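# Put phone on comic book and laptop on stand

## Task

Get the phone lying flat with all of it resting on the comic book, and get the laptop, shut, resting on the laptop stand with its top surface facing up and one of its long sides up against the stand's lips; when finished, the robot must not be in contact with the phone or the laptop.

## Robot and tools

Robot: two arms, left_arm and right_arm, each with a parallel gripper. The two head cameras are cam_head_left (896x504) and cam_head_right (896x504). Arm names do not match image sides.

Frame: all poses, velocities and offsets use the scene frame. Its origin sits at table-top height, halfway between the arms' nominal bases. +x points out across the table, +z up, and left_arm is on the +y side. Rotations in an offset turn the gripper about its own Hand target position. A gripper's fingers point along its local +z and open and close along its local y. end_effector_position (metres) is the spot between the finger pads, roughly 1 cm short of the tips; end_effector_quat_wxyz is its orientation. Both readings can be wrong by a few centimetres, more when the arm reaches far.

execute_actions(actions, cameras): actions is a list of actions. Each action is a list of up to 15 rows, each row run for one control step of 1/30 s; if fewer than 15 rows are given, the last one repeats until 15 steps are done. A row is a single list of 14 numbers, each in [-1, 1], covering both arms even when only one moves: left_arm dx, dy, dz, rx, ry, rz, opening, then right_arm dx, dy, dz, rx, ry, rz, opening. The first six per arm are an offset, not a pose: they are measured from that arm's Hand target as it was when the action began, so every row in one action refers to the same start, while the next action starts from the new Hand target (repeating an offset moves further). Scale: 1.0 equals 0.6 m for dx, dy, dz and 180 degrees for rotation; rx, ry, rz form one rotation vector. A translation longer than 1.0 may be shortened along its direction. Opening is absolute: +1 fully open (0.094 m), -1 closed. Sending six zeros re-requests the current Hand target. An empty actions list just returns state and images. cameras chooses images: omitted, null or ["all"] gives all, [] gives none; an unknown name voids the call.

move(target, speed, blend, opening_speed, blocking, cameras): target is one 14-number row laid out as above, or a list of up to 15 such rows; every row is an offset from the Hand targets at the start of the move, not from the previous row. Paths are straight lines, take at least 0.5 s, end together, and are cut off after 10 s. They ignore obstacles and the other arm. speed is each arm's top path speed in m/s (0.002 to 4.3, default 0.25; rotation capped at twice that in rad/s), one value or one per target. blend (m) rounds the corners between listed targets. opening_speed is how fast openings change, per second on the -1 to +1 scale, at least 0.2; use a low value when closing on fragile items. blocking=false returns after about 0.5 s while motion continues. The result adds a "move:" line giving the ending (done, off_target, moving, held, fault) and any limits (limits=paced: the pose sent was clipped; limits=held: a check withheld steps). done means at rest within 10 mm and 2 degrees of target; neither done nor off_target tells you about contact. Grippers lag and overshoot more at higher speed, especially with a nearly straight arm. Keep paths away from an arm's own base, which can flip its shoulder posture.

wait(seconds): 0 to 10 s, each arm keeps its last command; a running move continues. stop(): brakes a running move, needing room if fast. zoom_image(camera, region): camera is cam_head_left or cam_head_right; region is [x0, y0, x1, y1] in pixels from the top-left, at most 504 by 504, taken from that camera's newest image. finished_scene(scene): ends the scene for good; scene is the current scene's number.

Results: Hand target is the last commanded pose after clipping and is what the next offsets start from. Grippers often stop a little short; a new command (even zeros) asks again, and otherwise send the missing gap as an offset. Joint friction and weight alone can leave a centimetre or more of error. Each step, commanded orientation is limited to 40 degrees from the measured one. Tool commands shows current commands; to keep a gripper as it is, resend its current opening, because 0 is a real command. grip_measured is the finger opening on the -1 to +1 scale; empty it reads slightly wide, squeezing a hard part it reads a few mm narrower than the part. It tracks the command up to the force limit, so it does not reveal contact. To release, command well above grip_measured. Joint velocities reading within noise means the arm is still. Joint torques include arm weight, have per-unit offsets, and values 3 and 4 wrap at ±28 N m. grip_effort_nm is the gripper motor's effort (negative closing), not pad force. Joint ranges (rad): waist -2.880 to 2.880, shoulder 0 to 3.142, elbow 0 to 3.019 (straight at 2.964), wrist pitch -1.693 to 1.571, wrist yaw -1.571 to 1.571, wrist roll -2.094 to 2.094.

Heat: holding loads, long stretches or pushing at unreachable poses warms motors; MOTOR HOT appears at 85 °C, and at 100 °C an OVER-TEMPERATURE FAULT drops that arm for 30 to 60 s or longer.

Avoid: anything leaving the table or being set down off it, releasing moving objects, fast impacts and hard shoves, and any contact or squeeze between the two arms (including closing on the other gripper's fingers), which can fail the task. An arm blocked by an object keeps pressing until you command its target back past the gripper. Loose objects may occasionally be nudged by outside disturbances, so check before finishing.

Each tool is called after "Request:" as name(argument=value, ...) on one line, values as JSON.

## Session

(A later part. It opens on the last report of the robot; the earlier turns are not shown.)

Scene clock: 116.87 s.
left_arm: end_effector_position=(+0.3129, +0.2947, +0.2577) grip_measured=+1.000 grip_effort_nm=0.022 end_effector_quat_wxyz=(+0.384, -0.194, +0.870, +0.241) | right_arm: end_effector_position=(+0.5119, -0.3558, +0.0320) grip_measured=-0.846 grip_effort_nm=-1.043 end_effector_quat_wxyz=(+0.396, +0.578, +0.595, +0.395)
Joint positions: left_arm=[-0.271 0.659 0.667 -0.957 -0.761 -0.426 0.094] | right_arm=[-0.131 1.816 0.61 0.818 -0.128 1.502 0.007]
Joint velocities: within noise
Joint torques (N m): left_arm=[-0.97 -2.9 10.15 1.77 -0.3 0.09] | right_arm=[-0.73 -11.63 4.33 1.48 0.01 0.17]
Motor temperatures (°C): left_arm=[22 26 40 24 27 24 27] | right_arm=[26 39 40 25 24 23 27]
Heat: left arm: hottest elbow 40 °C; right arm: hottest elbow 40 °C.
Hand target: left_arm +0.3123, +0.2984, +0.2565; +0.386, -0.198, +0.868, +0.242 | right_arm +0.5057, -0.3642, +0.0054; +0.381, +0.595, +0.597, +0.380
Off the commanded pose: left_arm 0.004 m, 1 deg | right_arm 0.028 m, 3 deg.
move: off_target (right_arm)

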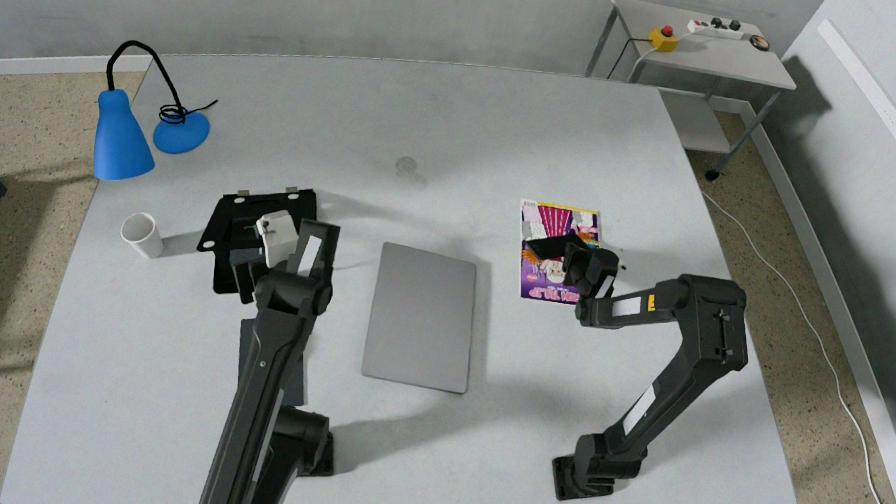

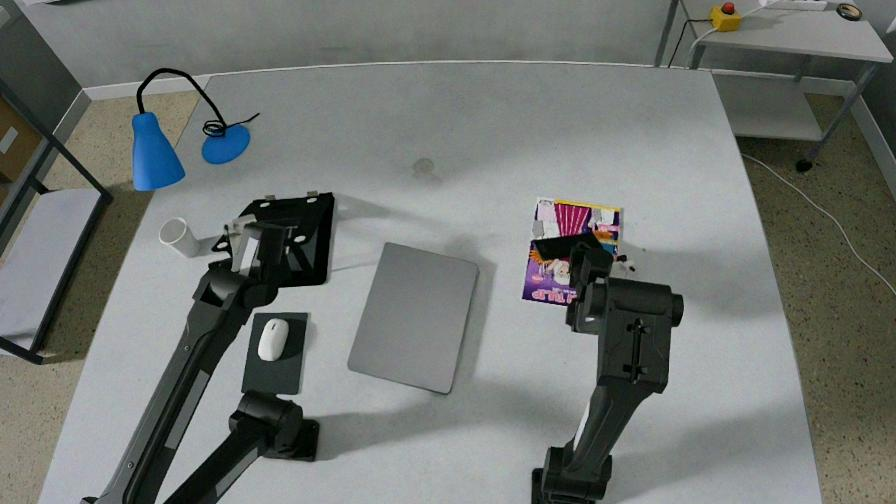

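Request:
move(target=[[0,0,0,0,0,0,1,0.005,0.012,0.03,0,0,0,-0.95],[0,0,0,0,0,0,1,0.005,0.012,0.03,0,0,0,-0.6],[0,0,0,0,0,0,1,-0.13,0.012,0.035,0,0,0,-0.6],[0,0,0,0,0,0,1,-0.13,0.012,0.2,0,0,0,-0.6]], speed=[0.05, 0.05, 0.06, 0.2], opening_speed=0.3)

Request:
zoom_image(camera="cam_head_left", region=[480, 160, 700, 330])

Request:
zoom_image(camera="cam_head_right", region=[480, 160, 700, 330])

Scene clock: 127.83 s.
left_arm: end_effector_position=(+0.3129, +0.2947, +0.2577) grip_measured=+1.000 grip_effort_nm=0.022 end_effector_quat_wxyz=(+0.384, -0.194, +0.870, +0.241) | right_arm: end_effector_position=(+0.4099, -0.3489, +0.1041) grip_measured=-0.601 grip_effort_nm=0.056 end_effector_quat_wxyz=(+0.364, +0.602, +0.605, +0.372)
Joint positions: left_arm=[-0.271 0.659 0.667 -0.957 -0.761 -0.426 0.094] | right_arm=[-0.148 1.29 0.402 0.407 -0.139 1.507 0.019]
Joint velocities: within noise
Joint torques (N m): left_arm=[-0.38 -3.25 10.21 1.68 -0.31 0.08] | right_arm=[-0.44 -9.7 10.26 1.24 -0.06 0.04]
Motor temperatures (°C): left_arm=[22 26 40 24 27 24 27] | right_arm=[26 39 40 25 24 23 27]
Heat: left arm: hottest elbow 40 °C; right arm: hottest elbow 40 °C.
Hand target: left_arm +0.3123, +0.2984, +0.2565; +0.386, -0.198, +0.868, +0.242 | right_arm +0.4278, -0.3570, +0.1256; +0.381, +0.595, +0.597, +0.380
Off the commanded pose: left_arm 0.004 m, 1 deg | right_arm 0.029 m, 2 deg.
move: off_target (right_arm)

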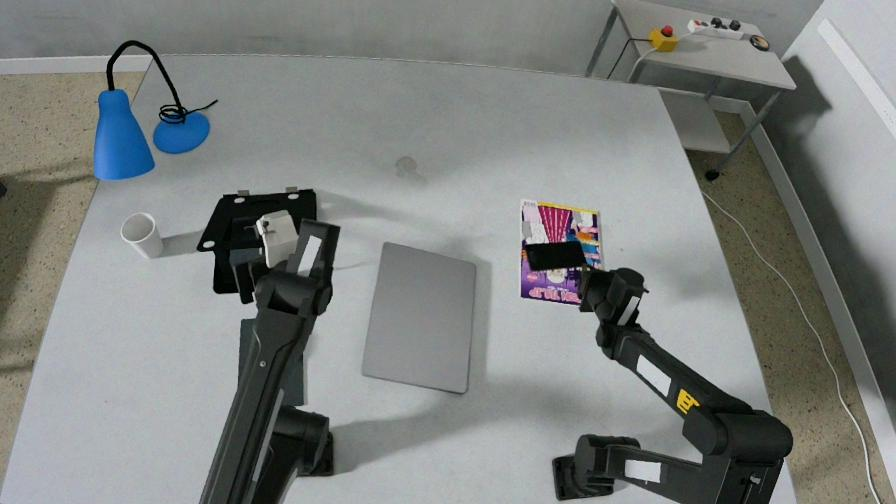

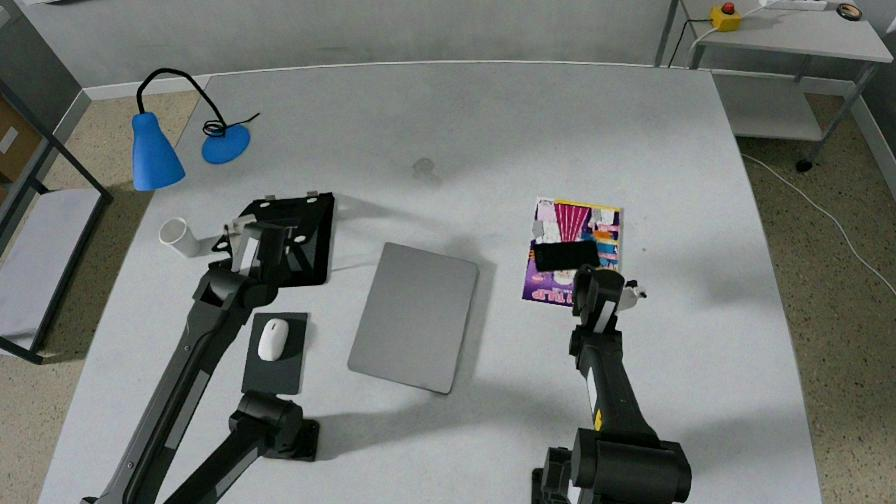

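Scaled by 2.291.

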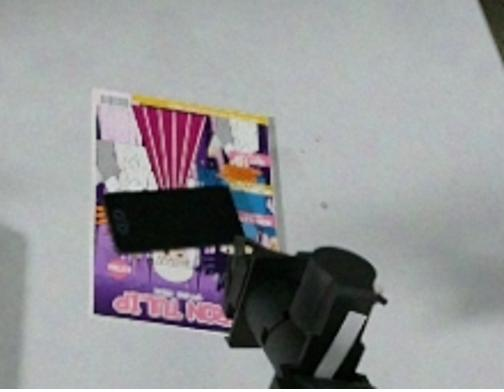

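Scaled by 2.291.

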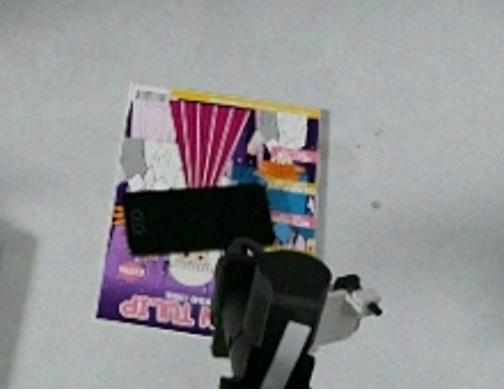

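Request:
zoom_image(camera="cam_head_left", region=[350, 330, 500, 410])

Request:
zoom_image(camera="cam_head_right", region=[340, 330, 490, 410])

Request:
zoom_image(camera="cam_head_left", region=[350, 230, 500, 310])

Request:
zoom_image(camera="cam_head_right", region=[340, 230, 490, 310])

Scaled by 3.360.

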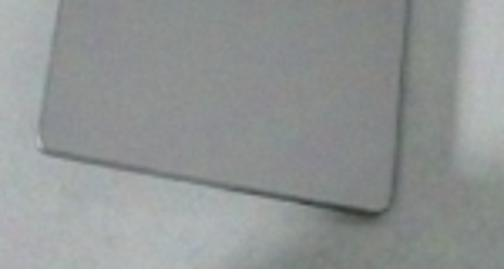

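Scaled by 3.360.

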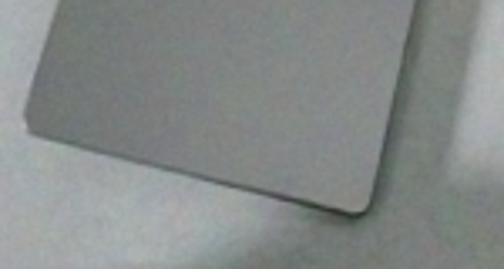

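Scaled by 3.360.

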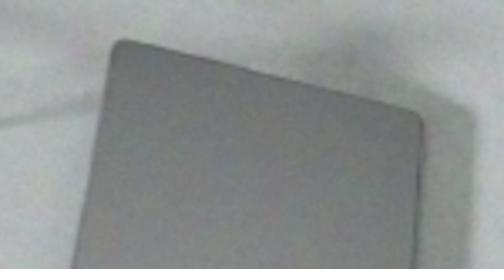

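Scaled by 3.360.

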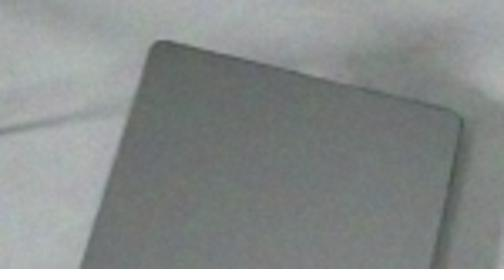

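Request:
zoom_image(camera="cam_head_left", region=[440, 340, 500, 410])

Request:
zoom_image(camera="cam_head_right", region=[425, 240, 495, 410])

Scaled by 7.200.

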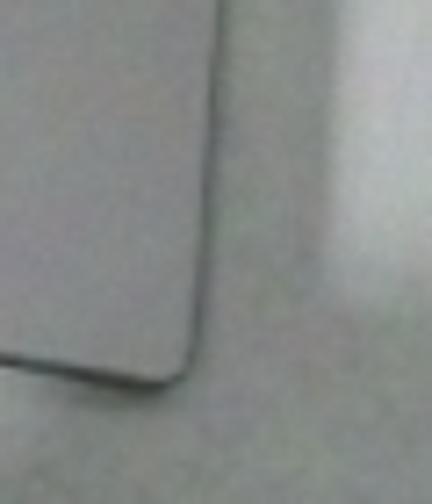

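Scaled by 2.965.

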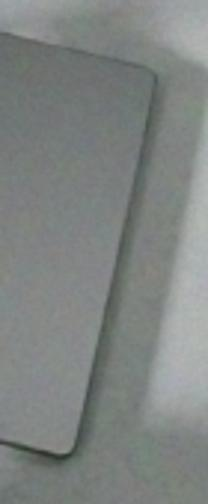

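Request:
zoom_image(camera="cam_head_right", region=[560, 250, 640, 320])

Request:
zoom_image(camera="cam_head_left", region=[220, 200, 350, 310])

Scaled by 6.300.

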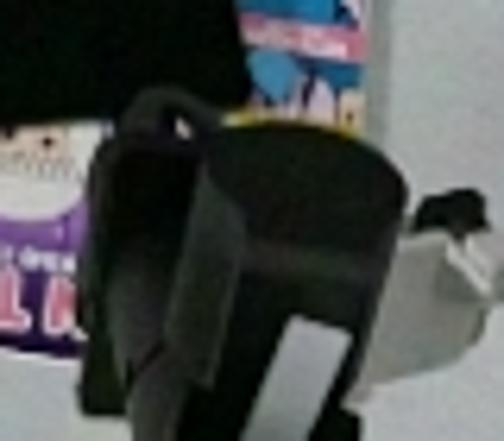

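Scaled by 3.877.

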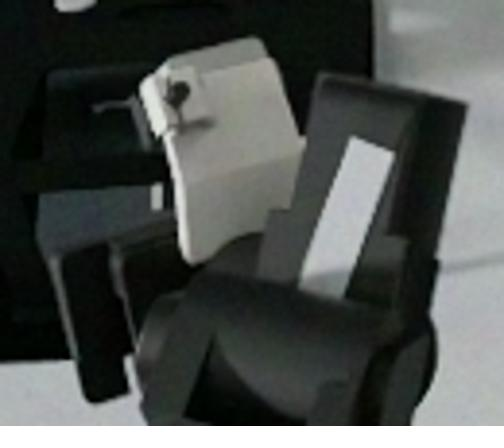

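Request:
move(target=[[0.03,-0.147,-0.2,-0.126,0.123,-0.16,-1,-0.163,0.262,0.0,-0.0127,0.014,0.5,0.2]], speed=0.3)

Request:
zoom_image(camera="cam_head_left", region=[330, 220, 580, 400])

Request:
zoom_image(camera="cam_head_right", region=[330, 220, 580, 400])

Scene clock: 239.23 s.
left_arm: end_effector_position=(+0.3286, +0.2064, +0.1412) grip_measured=-0.981 grip_effort_nm=-1.009 end_effector_quat_wxyz=(+0.217, +0.002, +0.976, -0.001) | right_arm: end_effector_position=(+0.3141, -0.2014, +0.1211) grip_measured=+0.199 grip_effort_nm=0.066 end_effector_quat_wxyz=(-0.004, +0.011, +0.856, +0.517)
Joint positions: left_arm=[-0.184 0.864 0.603 -0.875 -0.062 -0.138 0.001] | right_arm=[-0.132 1.504 0.826 -1.121 -1.073 -0.237 0.056]
Joint velocities: within noise
Joint torques (N m): left_arm=[-0.97 -4.01 9.68 1.59 0.08 0.11] | right_arm=[1.2 -10.52 9.88 -0.51 -0.45 0.01]
Motor temperatures (°C): left_arm=[22 26 40 24 27 23 27] | right_arm=[26 36 47 25 24 23 26]
Heat: left arm: hottest elbow 40 °C; right arm: hottest elbow 47 °C.
Hand target: left_arm +0.3304, +0.2102, +0.1365; +0.217, +0.000, +0.976, +0.000 | right_arm +0.3299, -0.1998, +0.1255; -0.001, +0.000, +0.857, +0.515
Off the commanded pose: left_arm 0.006 m, 0 deg | right_arm 0.017 m, 1 deg.
move: off_target (right_arm)

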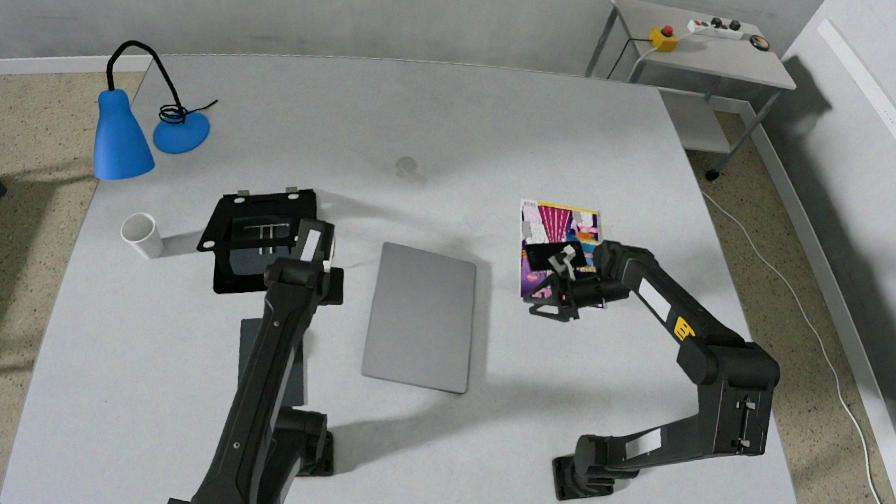

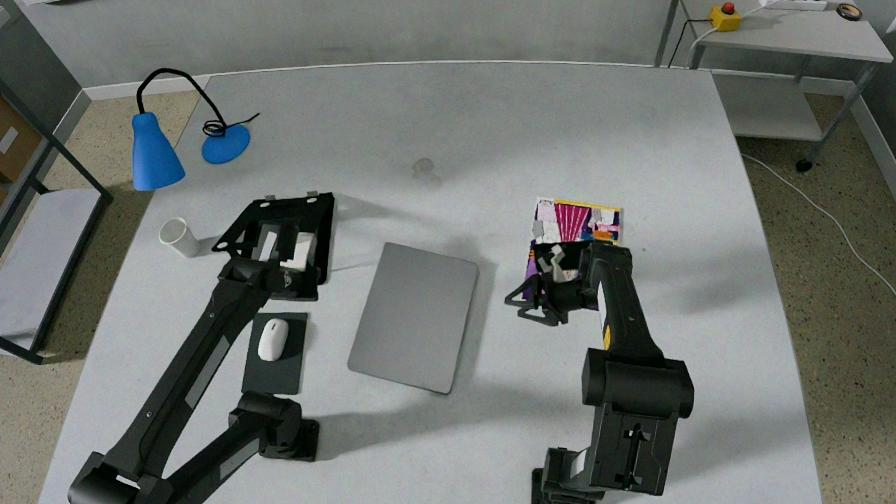

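Scaled by 2.016.

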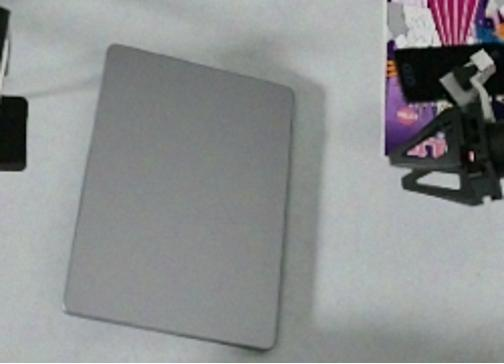

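Scaled by 2.016.

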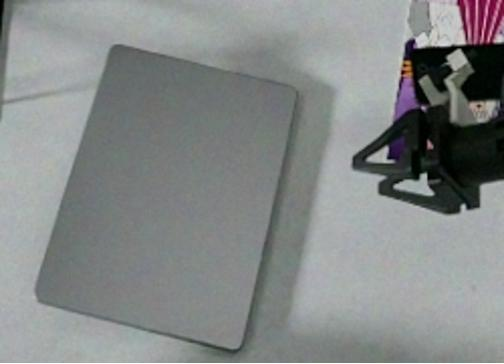

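Request:
move(target=[[0.03,0.02,-0.17,0,0,0,-1,0.017,0.117,-0.14,0,0,0,0.1]], speed=0.15)

Request:
zoom_image(camera="cam_head_left", region=[330, 220, 580, 400])

Request:
zoom_image(camera="cam_head_right", region=[330, 220, 580, 400])

Scene clock: 245.73 s.
left_arm: end_effector_position=(+0.3480, +0.2180, +0.0384) grip_measured=-0.981 grip_effort_nm=-0.999 end_effector_quat_wxyz=(+0.217, +0.002, +0.976, -0.001) | right_arm: end_effector_position=(+0.3475, -0.1333, +0.0525) grip_measured=+0.101 grip_effort_nm=-0.081 end_effector_quat_wxyz=(+0.013, -0.005, +0.856, +0.517)
Joint positions: left_arm=[-0.125 1.117 0.439 -0.457 -0.037 -0.085 0.001] | right_arm=[0.06 1.656 0.768 -0.524 -1.08 0.149 0.052]
Joint velocities: within noise
Joint torques (N m): left_arm=[-0.44 -5.36 8.42 1.73 0.09 0.14] | right_arm=[1.2 -12.86 4.77 0.94 -0.45 0.15]
Motor temperatures (°C): left_arm=[22 26 39 24 27 23 28] | right_arm=[26 36 45 25 24 23 25]
Heat: left arm: hottest elbow 39 °C; right arm: hottest elbow 45 °C.
Hand target: left_arm +0.3485, +0.2222, +0.0346; +0.217, +0.000, +0.976, +0.000 | right_arm +0.3403, -0.1296, +0.0416; -0.001, -0.001, +0.857, +0.515
Off the commanded pose: left_arm 0.006 m, 0 deg | right_arm 0.014 m, 2 deg.
move: off_target (right_arm)

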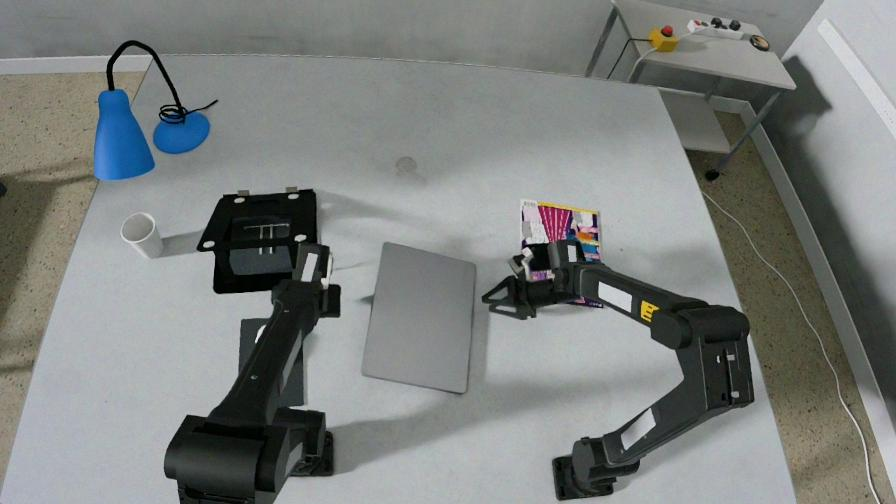

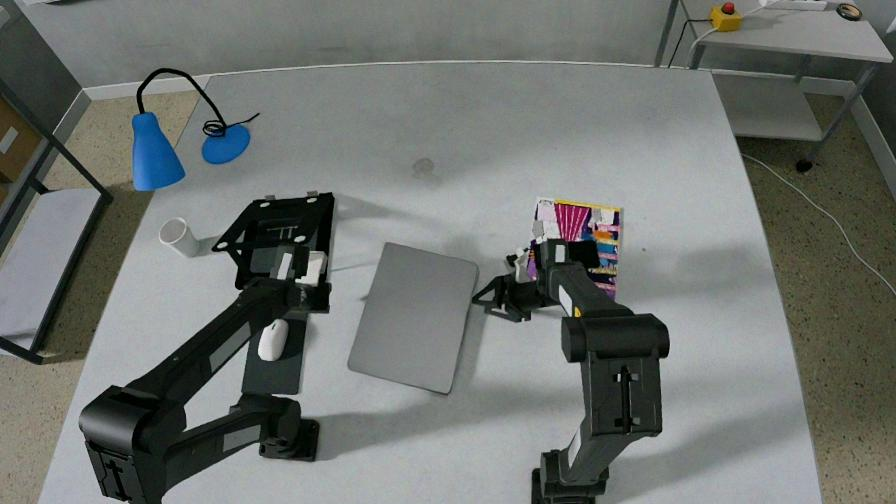

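Scaled by 2.016.

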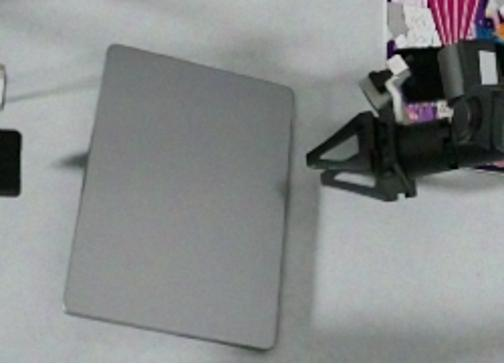

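Scaled by 2.016.

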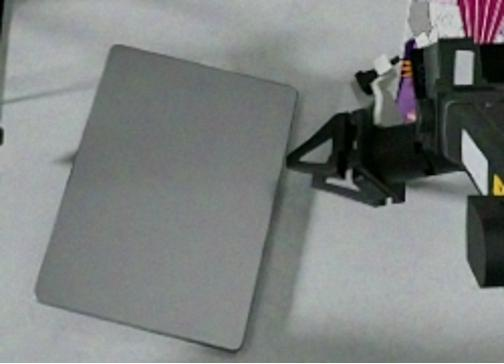

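Request:
move(target=[[0.0,-0.075,-0.025,0,0,0,-1,0.0,0.04,-0.025,0,0,0,0.1]], speed=0.08)

Request:
zoom_image(camera="cam_head_left", region=[330, 220, 580, 400])

Request:
zoom_image(camera="cam_head_right", region=[330, 220, 580, 400])

Scene clock: 251.87 s.
left_arm: end_effector_position=(+0.3498, +0.1813, +0.0236) grip_measured=-0.981 grip_effort_nm=-1.004 end_effector_quat_wxyz=(+0.217, -0.002, +0.976, +0.001) | right_arm: end_effector_position=(+0.3487, -0.1090, +0.0403) grip_measured=+0.101 grip_effort_nm=-0.081 end_effector_quat_wxyz=(+0.015, -0.006, +0.855, +0.518)
Joint positions: left_arm=[-0.273 1.19 0.439 -0.395 -0.106 -0.226 0.001] | right_arm=[0.124 1.682 0.743 -0.352 -1.068 0.28 0.052]
Joint velocities: within noise
Joint torques (N m): left_arm=[-2.55 -6.77 7.51 1.61 -0.18 -0.09] | right_arm=[1.26 -12.51 4.53 0.99 -0.43 0.11]
Motor temperatures (°C): left_arm=[22 26 39 24 27 23 28] | right_arm=[26 36 44 25 24 23 25]
Heat: left arm: hottest elbow 39 °C; right arm: hottest elbow 44 °C.
Hand target: left_arm +0.3485, +0.1772, +0.0196; +0.217, +0.000, +0.976, +0.000 | right_arm +0.3401, -0.1055, +0.0265; -0.001, +0.000, +0.857, +0.515
Off the commanded pose: left_arm 0.006 m, 0 deg | right_arm 0.016 m, 2 deg.
move: off_target (right_arm)

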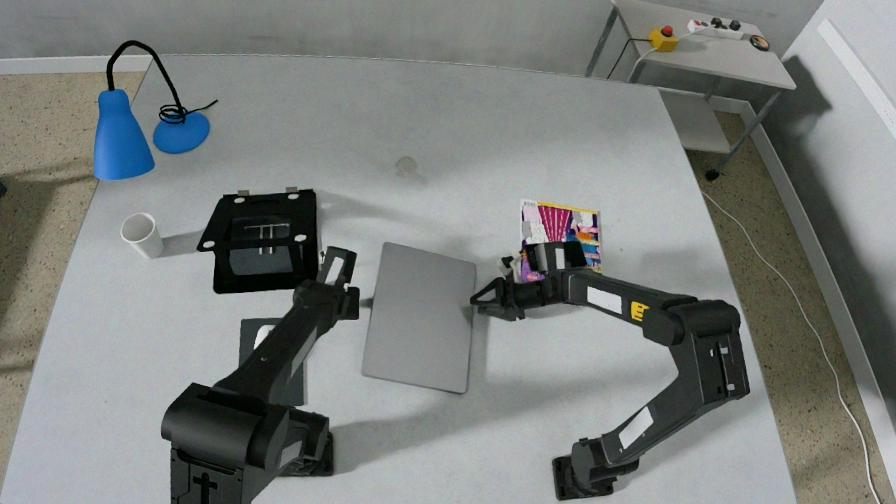

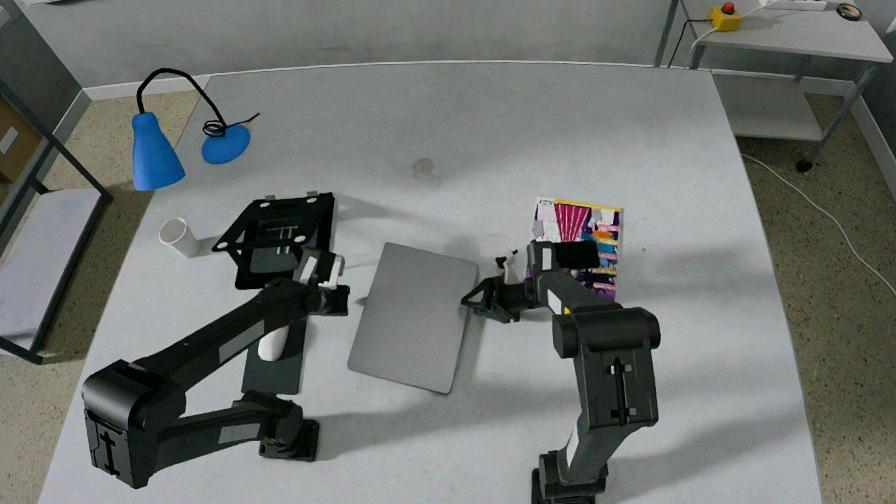

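Scaled by 2.016.

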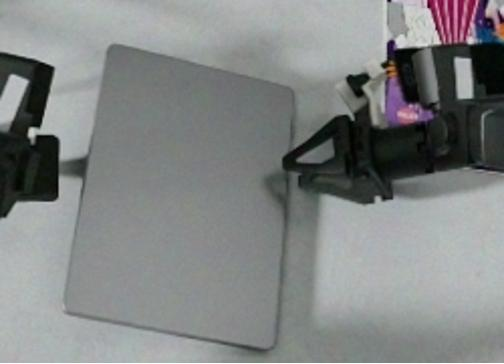

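Scaled by 2.016.

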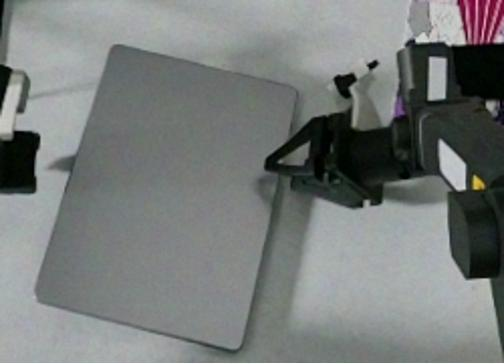

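Request:
move(target=[[0.0,-0.04,-0.01,0,0,0,-1,0.0,0.05,-0.03,0,0,0,0.1]], speed=0.06)

Request:
zoom_image(camera="cam_head_left", region=[330, 220, 580, 400])

Request:
zoom_image(camera="cam_head_right", region=[330, 220, 580, 400])

Scene clock: 256.67 s.
left_arm: end_effector_position=(+0.3447, +0.1589, +0.0134) grip_measured=-0.981 grip_effort_nm=-1.004 end_effector_quat_wxyz=(+0.212, -0.002, +0.977, +0.003) | right_arm: end_effector_position=(+0.3552, -0.0839, +0.0341) grip_measured=+0.101 grip_effort_nm=-0.061 end_effector_quat_wxyz=(+0.025, -0.004, +0.852, +0.523)
Joint positions: left_arm=[-0.363 1.233 0.439 -0.373 -0.142 -0.309 0.001] | right_arm=[0.185 1.708 0.727 -0.162 -1.051 0.433 0.052]
Joint velocities: within noise
Joint torques (N m): left_arm=[-2.49 -6.3 8.32 1.51 -0.22 -0.08] | right_arm=[2.32 -10.99 4.1 1.32 -0.1 0.08]
Motor temperatures (°C): left_arm=[22 26 39 24 27 23 28] | right_arm=[26 36 43 25 24 23 25]
Heat: left arm: hottest elbow 39 °C; right arm: hottest elbow 43 °C.
Hand target: left_arm +0.3485, +0.1532, +0.0136; +0.217, +0.000, +0.976, +0.000 | right_arm +0.3402, -0.0756, +0.0086; -0.001, +0.000, +0.857, +0.515
Off the commanded pose: left_arm 0.007 m, 1 deg | right_arm 0.031 m, 3 deg.
move: off_target (right_arm)

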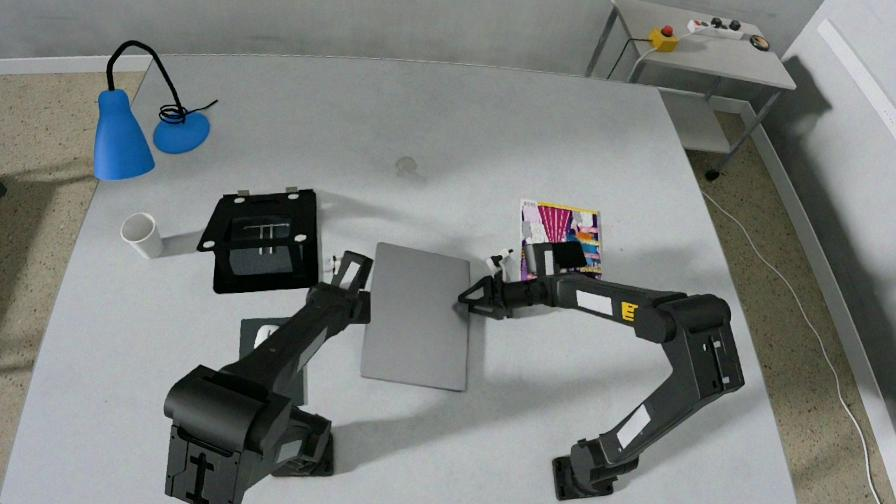

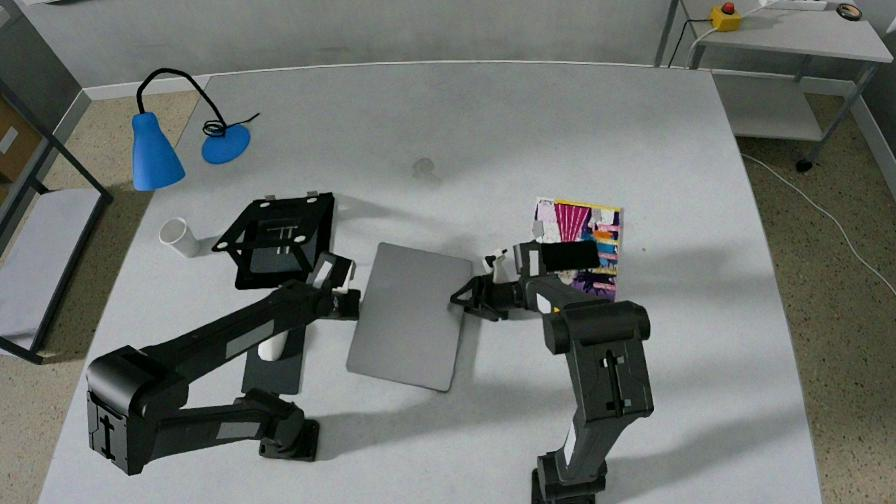

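Scaled by 2.016.

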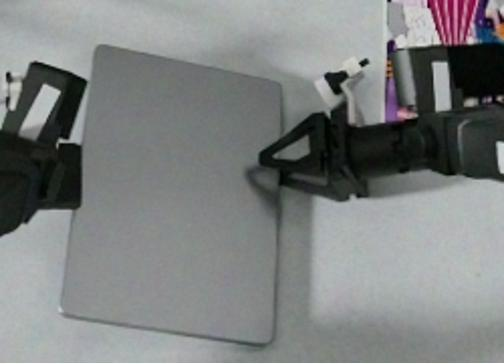

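Scaled by 2.016.

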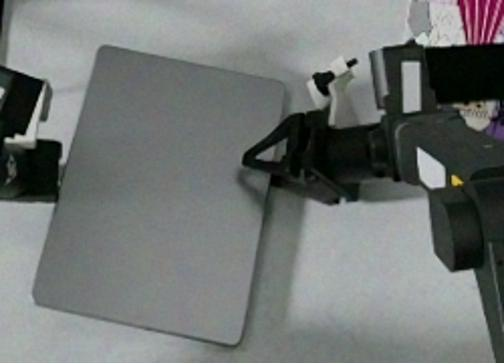

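Request:
move(target=[[0.0,-0.06,0.0,0,0,0,-1,0.0,0.08,-0.01,0,0,0,0.1]], speed=0.06)

Request:
zoom_image(camera="cam_head_left", region=[330, 220, 580, 400])

Request:
zoom_image(camera="cam_head_right", region=[330, 220, 580, 400])

Scene clock: 260.90 s.
left_arm: end_effector_position=(+0.3392, +0.1489, +0.0127) grip_measured=-0.982 grip_effort_nm=-0.940 end_effector_quat_wxyz=(+0.219, -0.002, +0.975, +0.029) | right_arm: end_effector_position=(+0.3707, -0.0632, +0.0342) grip_measured=+0.101 grip_effort_nm=-0.051 end_effector_quat_wxyz=(+0.050, +0.019, +0.854, +0.517)
Joint positions: left_arm=[-0.442 1.241 0.439 -0.383 -0.226 -0.373 0.001] | right_arm=[0.239 1.717 0.719 0.028 -0.98 0.617 0.052]
Joint velocities: within noise
Joint torques (N m): left_arm=[-6.77 -4.48 11.71 1.11 1.15 -0.61] | right_arm=[6.42 -9.82 4.6 1.58 -0.7 0.13]
Motor temperatures (°C): left_arm=[22 26 39 24 27 24 28] | right_arm=[26 36 43 25 24 23 25]
Heat: left arm: hottest elbow 39 °C; right arm: hottest elbow 43 °C.
Hand target: left_arm +0.3485, +0.1172, +0.0136; +0.217, +0.000, +0.976, +0.000 | right_arm +0.3401, -0.0276, +0.0025; -0.001, +0.000, +0.857, +0.515
Off the commanded pose: left_arm 0.033 m, 3 deg | right_arm 0.057 m, 6 deg.
move: off_target (left_arm, right_arm)

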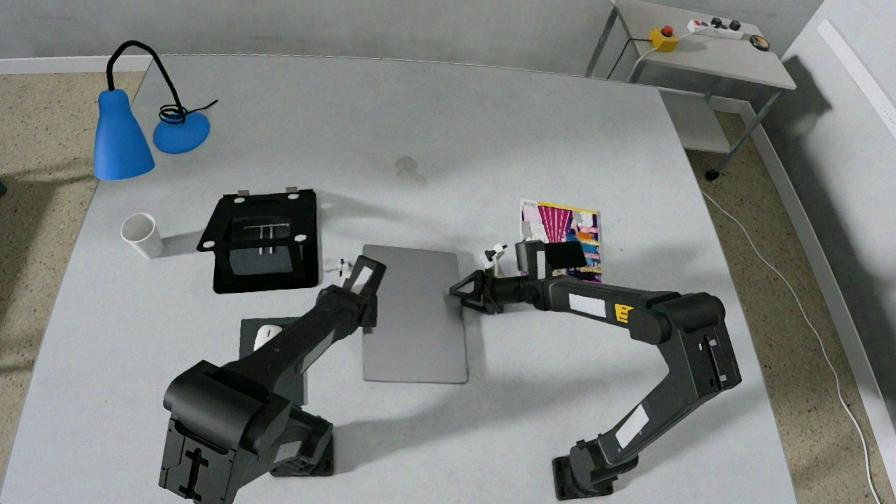

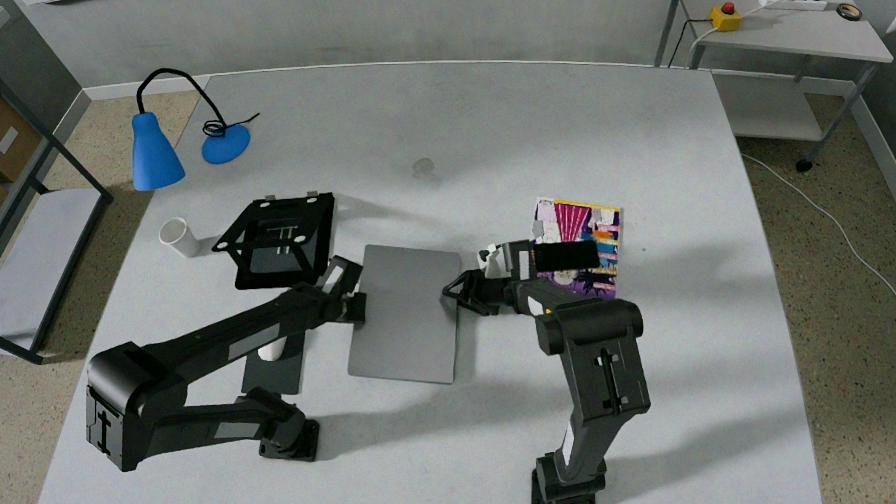

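Scaled by 2.016.

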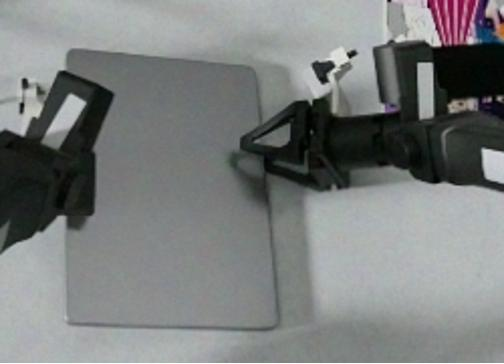

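Scaled by 2.016.

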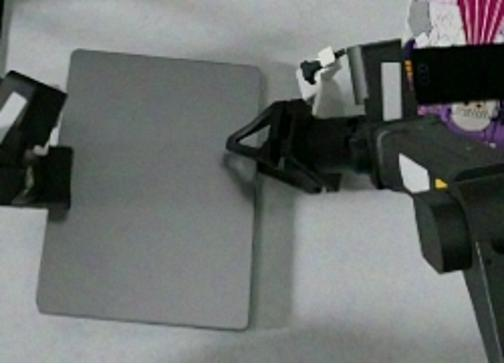

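Request:
move(target=[[0.0,0.12,0.0,0,0,0,-1,0.0,-0.1,0.02,0,0,0,0.1],[0.0,0.15,0.1,0,0,0,-1,-0.15,-0.1,0.2,-0.339,-0.125,-0.075,-1],[0.0,0.15,0.1,0,0,0,-1,-0.31,0.09,0.15,-0.339,-0.125,-0.075,-1]], speed=0.25)

Request:
zoom_image(camera="cam_head_left", region=[330, 220, 580, 450])

Scene clock: 298.80 s.
left_arm: end_effector_position=(+0.3207, +0.2074, +0.0452) grip_measured=-0.982 grip_effort_nm=-0.940 end_effector_quat_wxyz=(+0.186, +0.003, +0.983, +0.004) | right_arm: end_effector_position=(+0.1504, +0.0059, +0.0821) grip_measured=-0.991 grip_effort_nm=-0.491 end_effector_quat_wxyz=(+0.212, -0.002, +0.977, -0.010)
Joint positions: left_arm=[-0.186 1.042 0.437 -0.597 -0.064 -0.139 0.001] | right_arm=[1.24 1.346 0.786 -0.886 0.409 1.215 0]
Joint velocities: within noise
Joint torques (N m): left_arm=[0.44 -7 14.86 0.77 0.01 0.11] | right_arm=[1.14 -9.29 11.37 -0.08 0.41 0.24]
Motor temperatures (°C): left_arm=[23 26 40 24 28 24 28] | right_arm=[26 36 39 25 25 23 25]
Heat: left arm: hottest elbow 40 °C; right arm: hottest elbow 39 °C.
Hand target: left_arm +0.3484, +0.2072, +0.0735; +0.217, +0.000, +0.976, +0.000 | right_arm +0.1542, +0.0265, +0.0925; +0.215, +0.000, +0.977, +0.000
Off the commanded pose: left_arm 0.040 m, 4 deg | right_arm 0.023 m, 1 deg.
move: off_target (left_arm, right_arm); target 2's new opening was sent with right_arm's hand 0.032 m and 3 deg from that target

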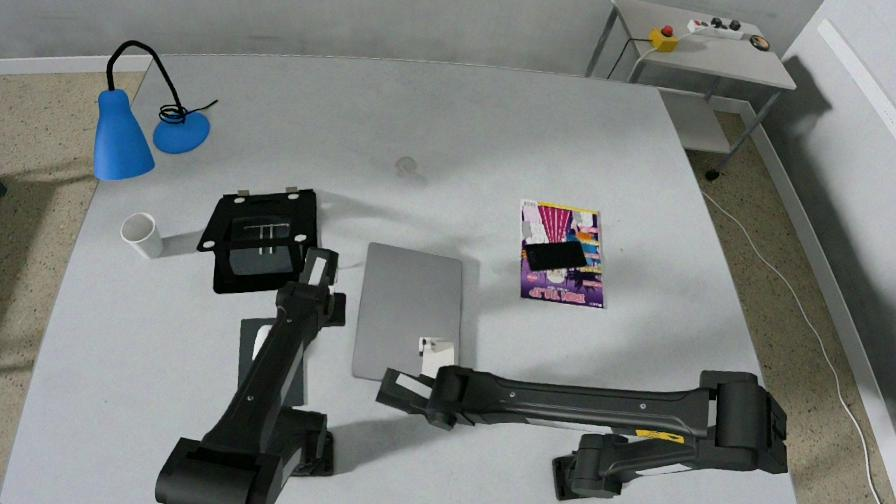

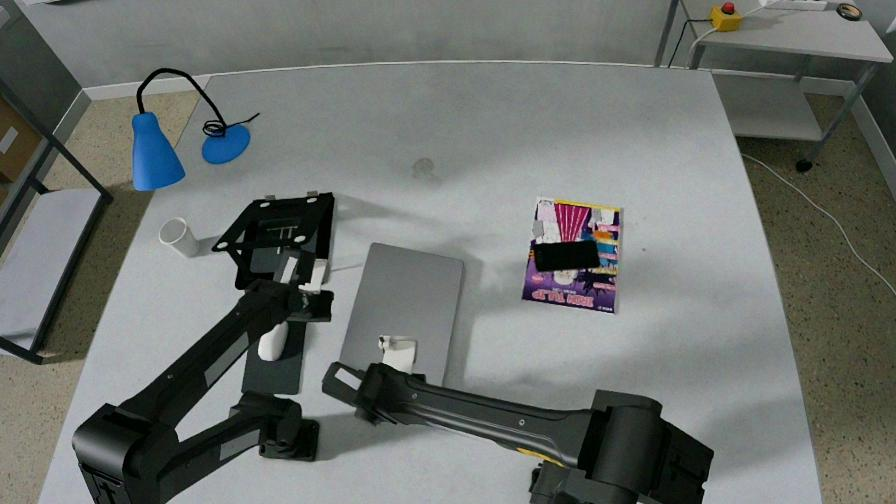

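Scaled by 2.016.

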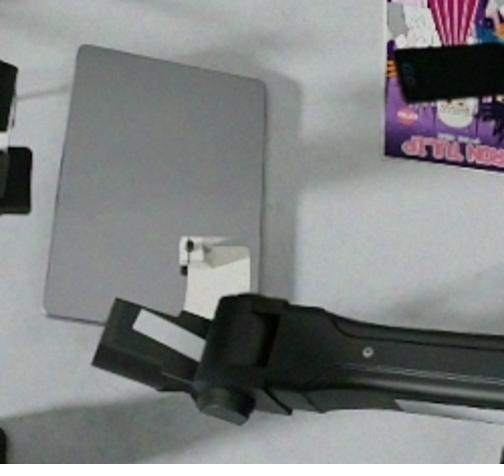

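Request:
move(target=[[0.0,0.0,0.0,0,0,0,-1,-0.01,-0.04,-0.12,0,0,0,-1],[0,0,0.0,0,0,0,-1,0.19,-0.04,-0.12,0,0,0,-1]], speed=0.12)

Request:
zoom_image(camera="cam_head_left", region=[330, 220, 580, 450])

Scene clock: 305.80 s.
left_arm: end_effector_position=(+0.3207, +0.2074, +0.0452) grip_measured=-0.982 grip_effort_nm=-0.940 end_effector_quat_wxyz=(+0.186, +0.003, +0.983, +0.004) | right_arm: end_effector_position=(+0.2383, -0.0282, +0.0130) grip_measured=-0.991 grip_effort_nm=-0.486 end_effector_quat_wxyz=(+0.197, -0.009, +0.980, -0.028)
Joint positions: left_arm=[-0.186 1.042 0.437 -0.597 -0.064 -0.139 0.001] | right_arm=[0.961 1.511 0.731 -0.6 0.353 0.914 0]
Joint velocities: within noise
Joint torques (N m): left_arm=[-1.14 -6.48 14.98 0.79 0.06 0.1] | right_arm=[-0.85 -9.58 11.54 1.88 0.19 0.05]
Motor temperatures (°C): left_arm=[23 26 41 24 28 24 28] | right_arm=[26 36 40 25 24 23 25]
Heat: left arm: hottest elbow 41 °C; right arm: hottest elbow 40 °C.
Hand target: left_arm +0.3483, +0.2071, +0.0735; +0.217, +0.000, +0.976, +0.000 | right_arm +0.2681, +0.0024, +0.0205; +0.215, +0.000, +0.977, +0.000
Off the commanded pose: left_arm 0.040 m, 4 deg | right_arm 0.043 m, 4 deg.
move: off_target (left_arm, right_arm)

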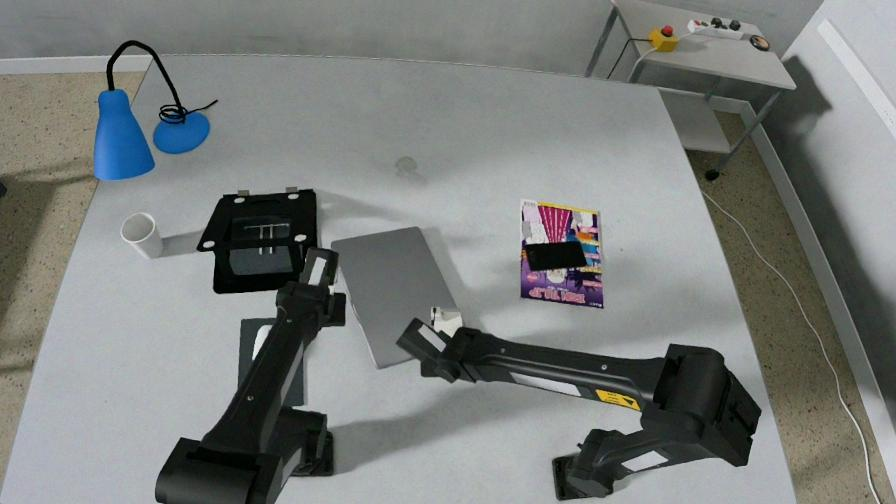

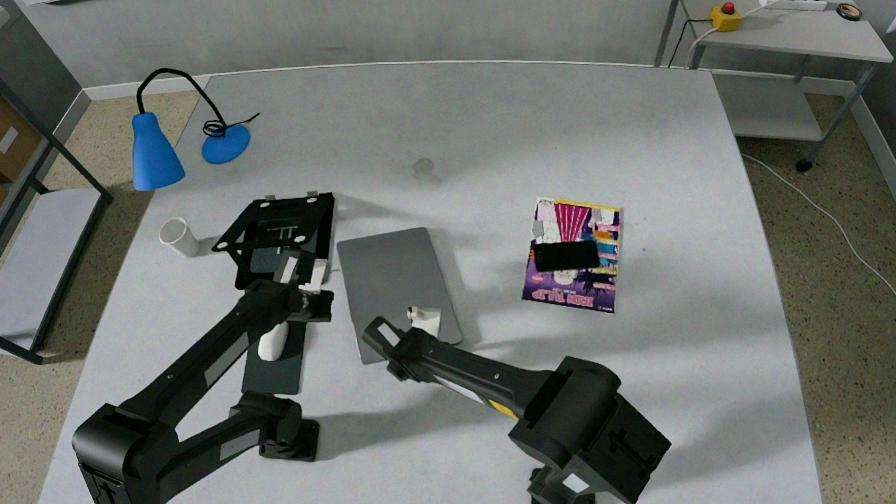

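Scaled by 2.016.

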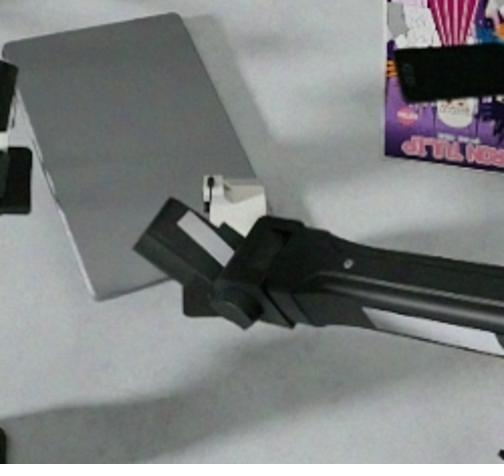

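Request:
move(target=[[-0.03,0.03,0.06,0,0,0,-1,-0.1,-0.08,0.0,0,0,0,-1],[-0.1,0.0,0.02,0,0,0,-1,-0.13,-0.15,0.1,0,0,0,-1]], speed=0.15)

Request:
zoom_image(camera="cam_head_left", region=[280, 200, 530, 430])

Scene clock: 313.43 s.
left_arm: end_effector_position=(+0.2929, +0.2099, +0.0868) grip_measured=-0.982 grip_effort_nm=-0.940 end_effector_quat_wxyz=(+0.219, -0.002, +0.976, +0.001) | right_arm: end_effector_position=(+0.1930, -0.0794, +0.0839) grip_measured=-0.991 grip_effort_nm=-0.486 end_effector_quat_wxyz=(+0.220, +0.001, +0.975, +0.007)
Joint positions: left_arm=[-0.201 0.794 0.422 -0.764 -0.075 -0.159 0.001] | right_arm=[0.991 1.13 0.605 -0.781 0.361 0.949 0]
Joint velocities: within noise
Joint torques (N m): left_arm=[-1.96 -3.43 9.7 0.85 -0.18 -0.1] | right_arm=[0.03 -8.59 6.91 0.18 0.25 0.1]
Motor temperatures (°C): left_arm=[22 26 42 24 28 24 29] | right_arm=[26 36 41 25 24 23 25]
Heat: left arm: hottest elbow 42 °C; right arm: hottest elbow 41 °C.
Hand target: left_arm +0.2883, +0.2072, +0.0855; +0.217, +0.000, +0.976, +0.000 | right_arm +0.1902, -0.0876, +0.0805; +0.215, +0.000, +0.977, +0.000
Off the commanded pose: left_arm 0.005 m, 0 deg | right_arm 0.009 m, 1 deg.
move: done

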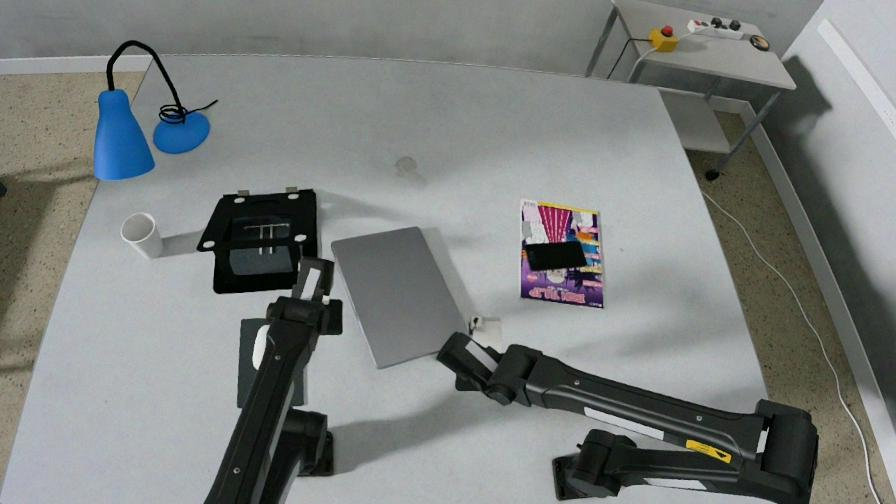

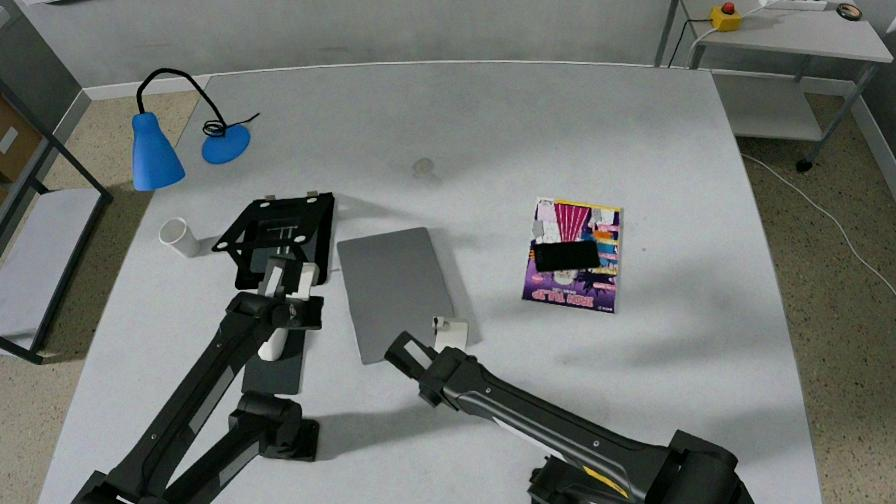

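Scaled by 2.016.

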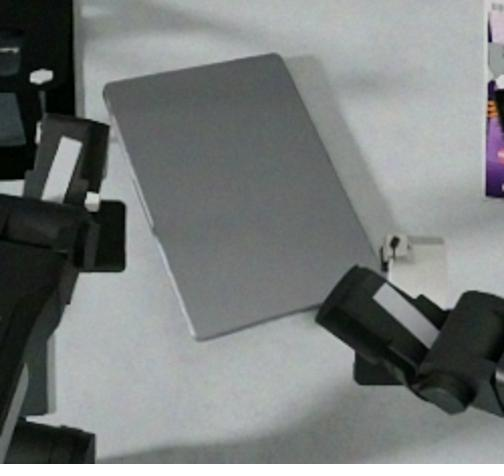

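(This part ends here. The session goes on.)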